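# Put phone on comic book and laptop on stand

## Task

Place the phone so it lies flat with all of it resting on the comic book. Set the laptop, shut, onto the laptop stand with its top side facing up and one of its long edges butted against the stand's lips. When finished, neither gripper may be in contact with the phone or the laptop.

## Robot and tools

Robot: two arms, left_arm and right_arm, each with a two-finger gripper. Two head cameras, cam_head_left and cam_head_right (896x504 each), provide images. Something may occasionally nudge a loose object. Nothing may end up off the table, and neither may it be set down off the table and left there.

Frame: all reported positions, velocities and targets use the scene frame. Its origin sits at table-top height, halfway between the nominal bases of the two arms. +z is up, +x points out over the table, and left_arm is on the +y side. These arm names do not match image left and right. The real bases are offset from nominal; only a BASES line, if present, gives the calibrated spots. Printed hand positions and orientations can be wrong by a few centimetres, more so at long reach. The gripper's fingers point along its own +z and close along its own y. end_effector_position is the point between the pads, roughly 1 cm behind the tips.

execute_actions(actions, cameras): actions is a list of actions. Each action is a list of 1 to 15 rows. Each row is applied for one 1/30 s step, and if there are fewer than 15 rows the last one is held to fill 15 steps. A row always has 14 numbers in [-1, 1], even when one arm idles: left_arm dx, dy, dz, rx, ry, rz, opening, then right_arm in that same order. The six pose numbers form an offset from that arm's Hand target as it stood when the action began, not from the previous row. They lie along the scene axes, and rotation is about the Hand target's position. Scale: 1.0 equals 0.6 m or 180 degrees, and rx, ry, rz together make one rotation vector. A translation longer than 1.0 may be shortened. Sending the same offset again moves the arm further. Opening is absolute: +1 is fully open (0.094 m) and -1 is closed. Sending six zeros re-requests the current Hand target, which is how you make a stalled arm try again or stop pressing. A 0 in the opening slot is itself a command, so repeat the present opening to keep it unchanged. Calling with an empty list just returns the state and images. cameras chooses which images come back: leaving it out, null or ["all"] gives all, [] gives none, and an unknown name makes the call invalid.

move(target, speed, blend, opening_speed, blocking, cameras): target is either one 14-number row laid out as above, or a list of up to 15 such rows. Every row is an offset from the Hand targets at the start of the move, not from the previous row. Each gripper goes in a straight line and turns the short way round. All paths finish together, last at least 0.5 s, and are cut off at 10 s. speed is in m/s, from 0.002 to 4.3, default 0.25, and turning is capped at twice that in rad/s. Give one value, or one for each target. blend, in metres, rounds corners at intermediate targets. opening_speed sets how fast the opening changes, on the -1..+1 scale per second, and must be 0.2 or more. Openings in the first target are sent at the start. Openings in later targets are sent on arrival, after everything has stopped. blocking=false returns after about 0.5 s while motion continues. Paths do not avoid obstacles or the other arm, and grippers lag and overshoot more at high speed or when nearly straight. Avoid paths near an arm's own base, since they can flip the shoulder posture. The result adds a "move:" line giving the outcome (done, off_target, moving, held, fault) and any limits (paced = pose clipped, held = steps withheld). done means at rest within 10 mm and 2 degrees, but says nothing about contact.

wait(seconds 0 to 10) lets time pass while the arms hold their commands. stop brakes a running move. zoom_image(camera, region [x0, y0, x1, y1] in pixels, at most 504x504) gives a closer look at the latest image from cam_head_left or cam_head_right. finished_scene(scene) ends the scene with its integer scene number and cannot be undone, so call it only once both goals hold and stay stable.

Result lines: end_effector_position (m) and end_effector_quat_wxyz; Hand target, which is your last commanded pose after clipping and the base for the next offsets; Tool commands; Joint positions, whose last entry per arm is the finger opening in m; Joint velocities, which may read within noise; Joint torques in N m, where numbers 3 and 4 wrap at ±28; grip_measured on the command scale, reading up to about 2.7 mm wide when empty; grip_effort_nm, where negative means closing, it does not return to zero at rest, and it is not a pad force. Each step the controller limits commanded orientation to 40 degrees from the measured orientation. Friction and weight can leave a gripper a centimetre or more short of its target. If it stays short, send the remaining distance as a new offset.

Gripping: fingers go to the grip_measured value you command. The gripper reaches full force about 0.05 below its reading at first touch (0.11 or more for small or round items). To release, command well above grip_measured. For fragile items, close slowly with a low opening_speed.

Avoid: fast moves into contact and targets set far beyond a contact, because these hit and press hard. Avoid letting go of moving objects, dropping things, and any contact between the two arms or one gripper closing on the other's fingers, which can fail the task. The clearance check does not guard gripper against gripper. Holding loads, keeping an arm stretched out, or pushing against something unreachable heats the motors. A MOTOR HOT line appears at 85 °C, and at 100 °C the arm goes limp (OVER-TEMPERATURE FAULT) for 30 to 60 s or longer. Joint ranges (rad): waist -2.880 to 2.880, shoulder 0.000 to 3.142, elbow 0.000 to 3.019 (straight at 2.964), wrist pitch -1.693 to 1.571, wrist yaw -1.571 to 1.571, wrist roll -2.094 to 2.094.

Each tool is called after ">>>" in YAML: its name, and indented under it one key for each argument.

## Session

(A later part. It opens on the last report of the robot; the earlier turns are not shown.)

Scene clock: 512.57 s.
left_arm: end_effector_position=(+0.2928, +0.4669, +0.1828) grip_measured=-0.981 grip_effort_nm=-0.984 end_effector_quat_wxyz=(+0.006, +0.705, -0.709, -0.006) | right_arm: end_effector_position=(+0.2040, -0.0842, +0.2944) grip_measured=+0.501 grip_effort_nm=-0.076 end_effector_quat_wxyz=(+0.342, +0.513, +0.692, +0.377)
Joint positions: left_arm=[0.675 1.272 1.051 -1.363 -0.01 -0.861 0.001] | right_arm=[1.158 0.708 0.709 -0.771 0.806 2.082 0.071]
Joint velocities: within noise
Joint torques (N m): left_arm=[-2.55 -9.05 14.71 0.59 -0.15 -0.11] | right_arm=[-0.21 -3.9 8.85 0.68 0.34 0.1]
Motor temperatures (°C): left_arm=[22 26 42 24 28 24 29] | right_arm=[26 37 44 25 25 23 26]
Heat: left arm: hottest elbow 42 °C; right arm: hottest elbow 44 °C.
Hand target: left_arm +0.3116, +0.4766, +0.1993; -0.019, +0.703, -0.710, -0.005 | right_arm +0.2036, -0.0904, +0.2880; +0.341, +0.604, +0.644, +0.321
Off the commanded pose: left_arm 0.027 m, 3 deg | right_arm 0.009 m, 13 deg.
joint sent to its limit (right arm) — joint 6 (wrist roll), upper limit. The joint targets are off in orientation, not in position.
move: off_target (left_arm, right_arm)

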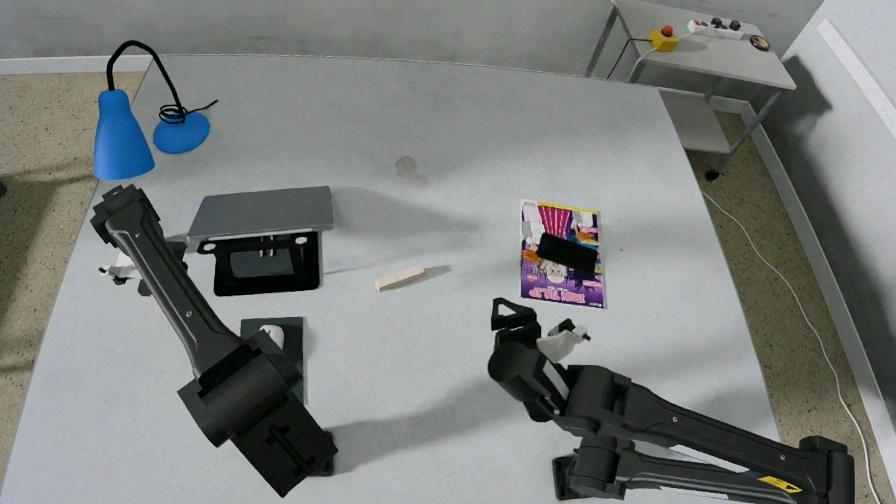

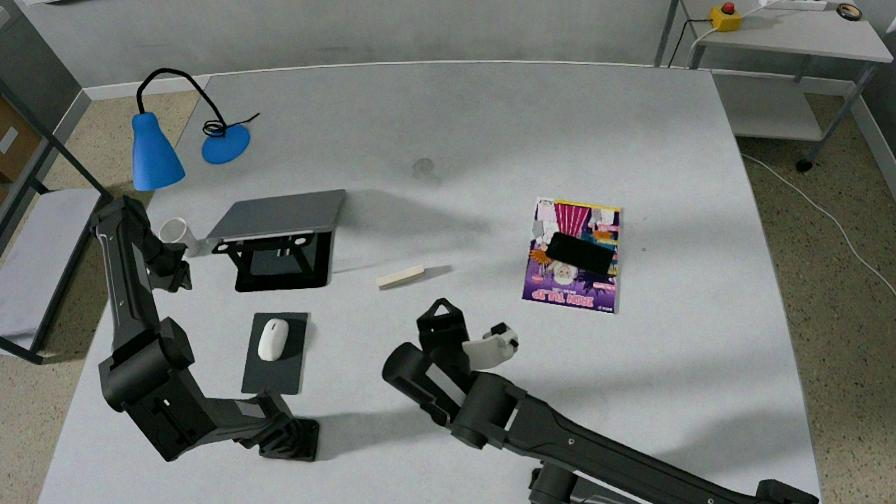

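>>> move:
  target:
    - [0.0,-0.085,-0.06,0,0,0,-1,0,0,0,0,0,0,0.5]
  speed: 0.15

>>> zoom_image:
  camera: "cam_head_left"
  region: [150, 170, 320, 300]

>>> zoom_image:
  camera: "cam_head_right"
  region: [170, 170, 340, 300]

Scene clock: 516.87 s.
left_arm: end_effector_position=(+0.3099, +0.4295, +0.1602) grip_measured=-0.981 grip_effort_nm=-0.984 end_effector_quat_wxyz=(-0.007, +0.705, -0.710, -0.006) | right_arm: end_effector_position=(+0.2040, -0.0842, +0.2944) grip_measured=+0.501 grip_effort_nm=-0.085 end_effector_quat_wxyz=(+0.342, +0.513, +0.692, +0.377)
Joint positions: left_arm=[0.555 1.247 0.968 -1.281 -0.015 -0.98 0.001] | right_arm=[1.158 0.708 0.709 -0.771 0.806 2.082 0.071]
Joint velocities: within noise
Joint torques (N m): left_arm=[-2.73 -11.63 8.76 0.79 -0.18 -0.07] | right_arm=[-0.26 -3.84 8.84 0.68 0.34 0.1]
Motor temperatures (°C): left_arm=[22 26 42 24 28 24 30] | right_arm=[26 37 44 25 25 23 26]
Heat: left arm: hottest elbow 42 °C; right arm: hottest elbow 44 °C.
Hand target: left_arm +0.3116, +0.4256, +0.1633; -0.019, +0.703, -0.711, -0.005 | right_arm +0.2036, -0.0904, +0.2880; +0.341, +0.604, +0.644, +0.321
Off the commanded pose: left_arm 0.005 m, 1 deg | right_arm 0.009 m, 13 deg.
joint sent to its limit (right arm) — joint 6 (wrist roll), upper limit. The joint targets are off in orientation, not in position.
move: off_target (right_arm)

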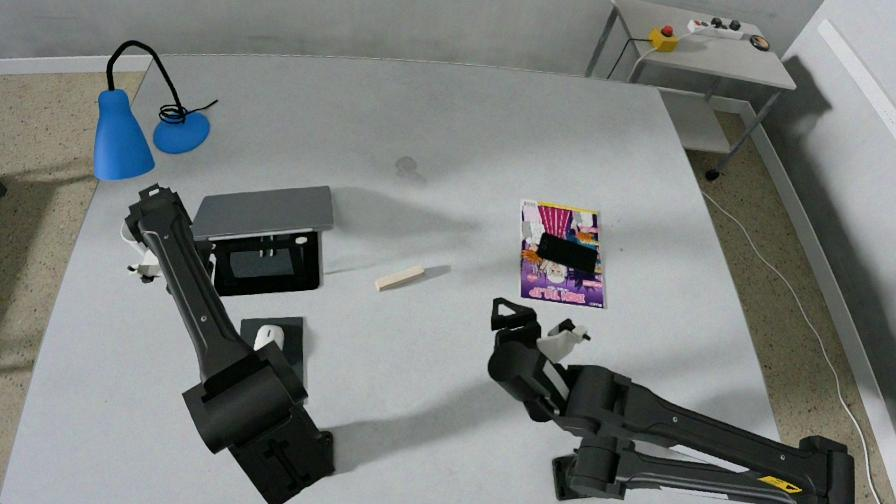

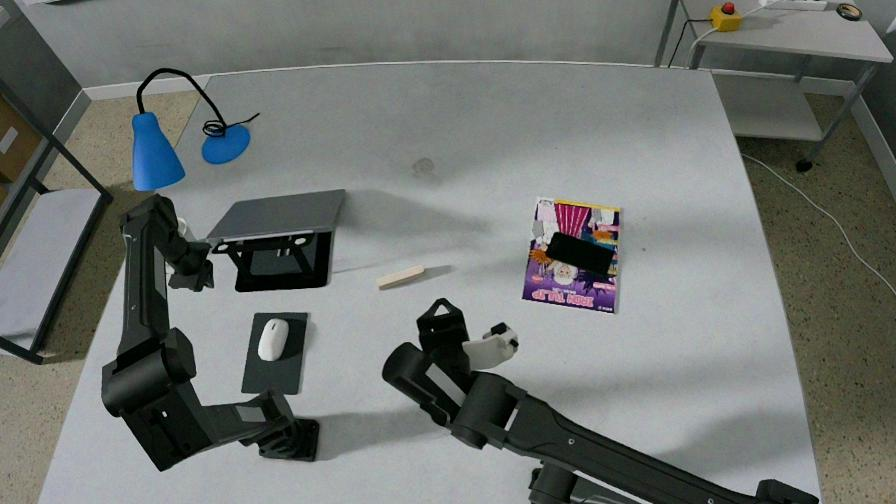

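Scaled by 2.965.

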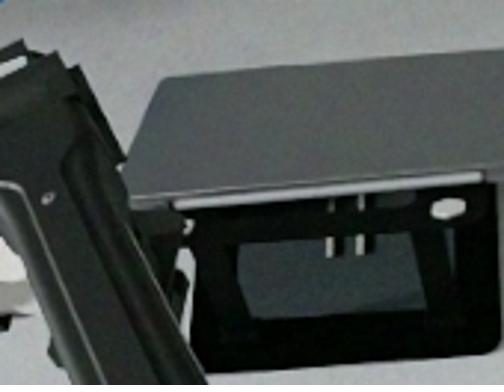

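Scaled by 2.965.

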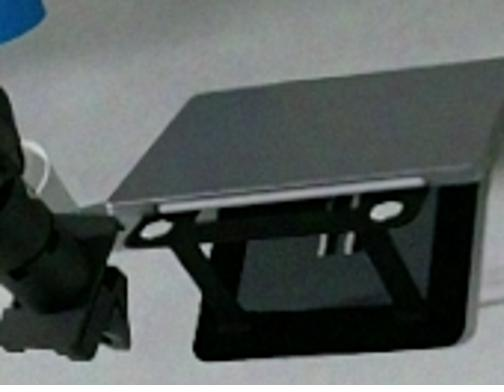

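>>> move:
  target:
    - [0.0,0.045,0,0,0,0,-1,0,0,0,0,0,0,0.5]
    - [0.06,0.045,0,0,0,0,-1,0,0,0,0,0,0,0.5]
  speed: 0.1

>>> zoom_image:
  camera: "cam_head_left"
  region: [150, 170, 320, 300]

>>> zoom_image:
  camera: "cam_head_right"
  region: [170, 170, 340, 300]

Scene clock: 522.87 s.
left_arm: end_effector_position=(+0.3221, +0.4407, +0.1433) grip_measured=-0.981 grip_effort_nm=-0.984 end_effector_quat_wxyz=(+0.014, +0.704, -0.710, -0.010) | right_arm: end_effector_position=(+0.2040, -0.0842, +0.2944) grip_measured=+0.501 grip_effort_nm=-0.081 end_effector_quat_wxyz=(+0.342, +0.513, +0.692, +0.377)
Joint positions: left_arm=[0.562 1.334 0.999 -1.267 -0.015 -0.972 0.001] | right_arm=[1.158 0.708 0.709 -0.771 0.806 2.082 0.071]
Joint velocities: within noise
Joint torques (N m): left_arm=[-2.26 -10.17 15.58 0.55 -0.21 -0.1] | right_arm=[-0.15 -3.9 8.87 0.68 0.33 0.1]
Motor temperatures (°C): left_arm=[22 27 42 24 28 24 30] | right_arm=[26 37 44 25 25 23 26]
Heat: left arm: hottest elbow 42 °C; right arm: hottest elbow 44 °C.
Hand target: left_arm +0.3475, +0.4526, +0.1633; -0.019, +0.703, -0.710, -0.005 | right_arm +0.2036, -0.0904, +0.2880; +0.341, +0.604, +0.644, +0.321
Off the commanded pose: left_arm 0.035 m, 4 deg | right_arm 0.009 m, 13 deg.
joint sent to its limit (right arm) — joint 6 (wrist roll), upper limit. The joint targets are off in orientation, not in position.
move: off_target (left_arm, right_arm)

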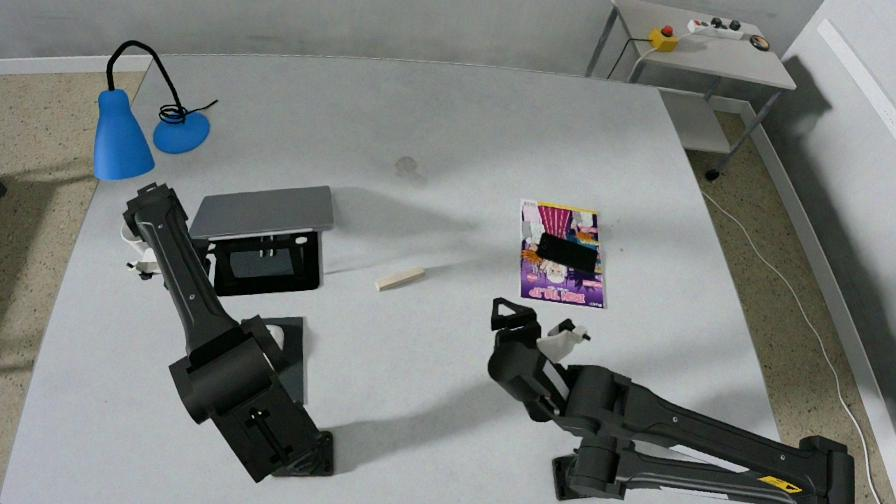

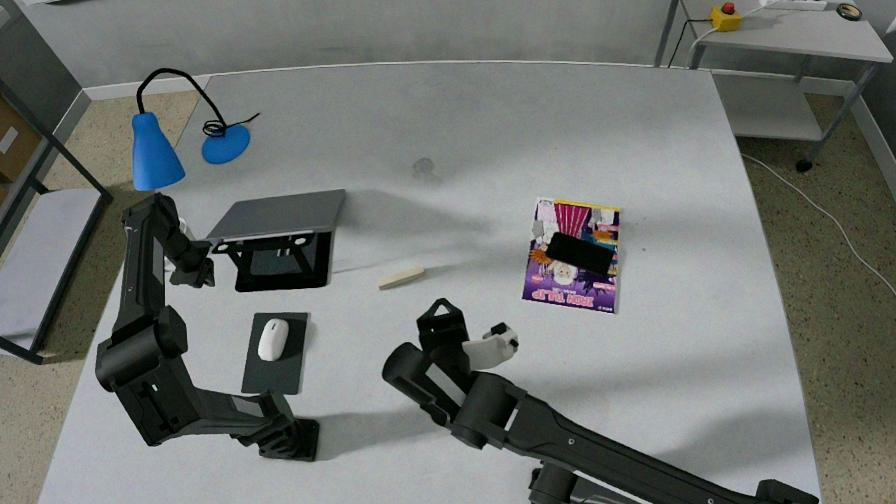

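Scaled by 2.965.

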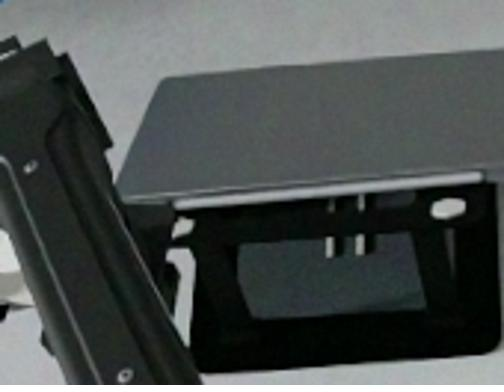

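Scaled by 2.965.

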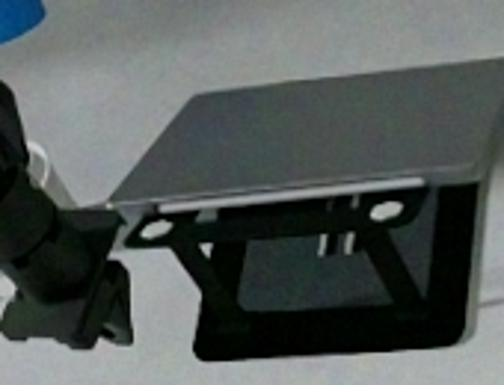

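>>> move:
  target:
    - [-0.1,0.0,0.02,0,0,0,-1,0,0,0,0,0,0,0.5]
    - [-0.2,0.0,0.08,0,0,0,-1,0,0,0,0,0,0,0.5]
  speed: 0.12

>>> zoom_image:
  camera: "cam_head_left"
  region: [180, 170, 350, 300]

>>> zoom_image:
  camera: "cam_head_right"
  region: [200, 170, 370, 300]

Scene clock: 528.03 s.
left_arm: end_effector_position=(+0.2337, +0.4534, +0.2107) grip_measured=-0.981 grip_effort_nm=-0.984 end_effector_quat_wxyz=(-0.021, +0.702, -0.712, -0.007) | right_arm: end_effector_position=(+0.2040, -0.0842, +0.2944) grip_measured=+0.501 grip_effort_nm=-0.085 end_effector_quat_wxyz=(+0.342, +0.513, +0.692, +0.377)
Joint positions: left_arm=[0.769 1.078 0.973 -1.424 -0.012 -0.758 0.001] | right_arm=[1.158 0.708 0.709 -0.771 0.806 2.082 0.071]
Joint velocities: within noise
Joint torques (N m): left_arm=[-0.32 -8.12 9.58 -0.01 0.02 0.1] | right_arm=[-0.26 -3.9 8.84 0.66 0.34 0.1]
Motor temperatures (°C): left_arm=[22 27 42 24 28 24 30] | right_arm=[26 36 44 25 25 23 26]
Heat: left arm: hottest elbow 42 °C; right arm: hottest elbow 44 °C.
Hand target: left_arm +0.2276, +0.4526, +0.2113; -0.019, +0.703, -0.711, -0.005 | right_arm +0.2036, -0.0904, +0.2880; +0.341, +0.604, +0.644, +0.321
Off the commanded pose: left_arm 0.006 m, 0 deg | right_arm 0.009 m, 13 deg.
joint sent to its limit (right arm) — joint 6 (wrist roll), upper limit. The joint targets are off in orientation, not in position.
move: off_target (right_arm)

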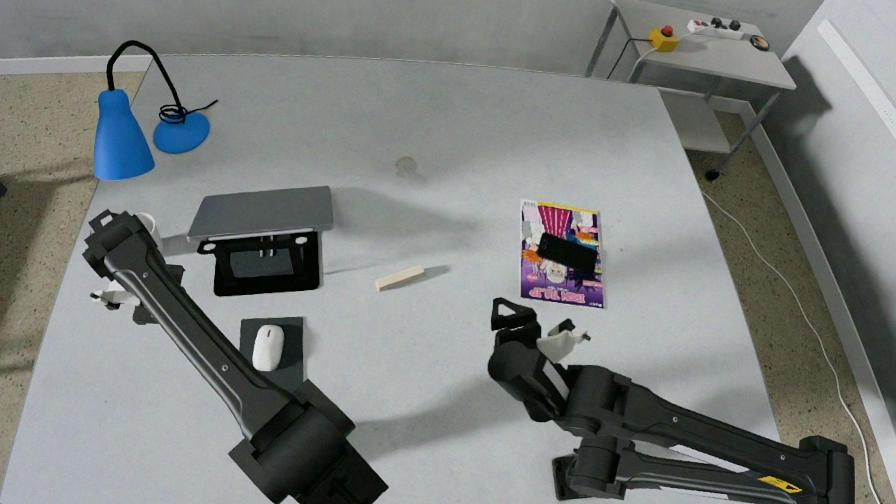

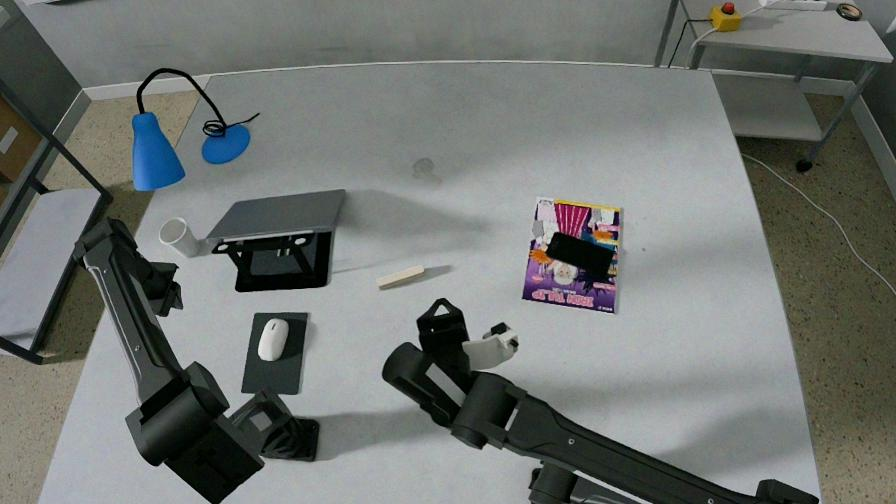

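Scaled by 2.965.

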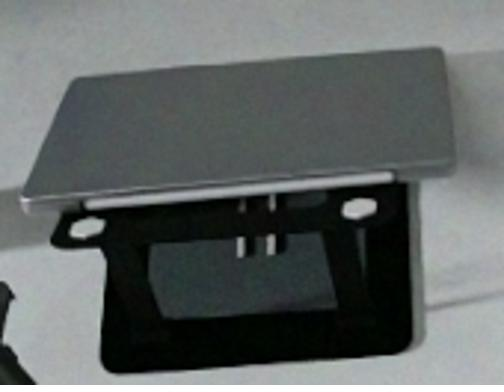

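Scaled by 2.965.

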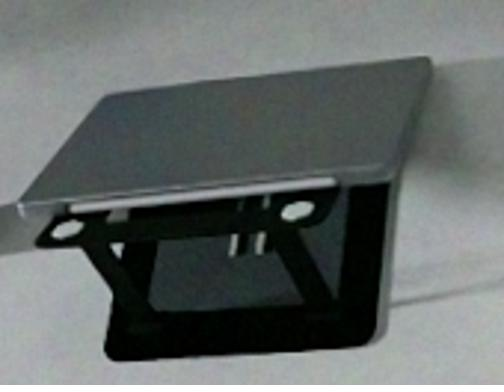

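>>> finished_scene:
  scene: 2

The scene is finished: the task was done.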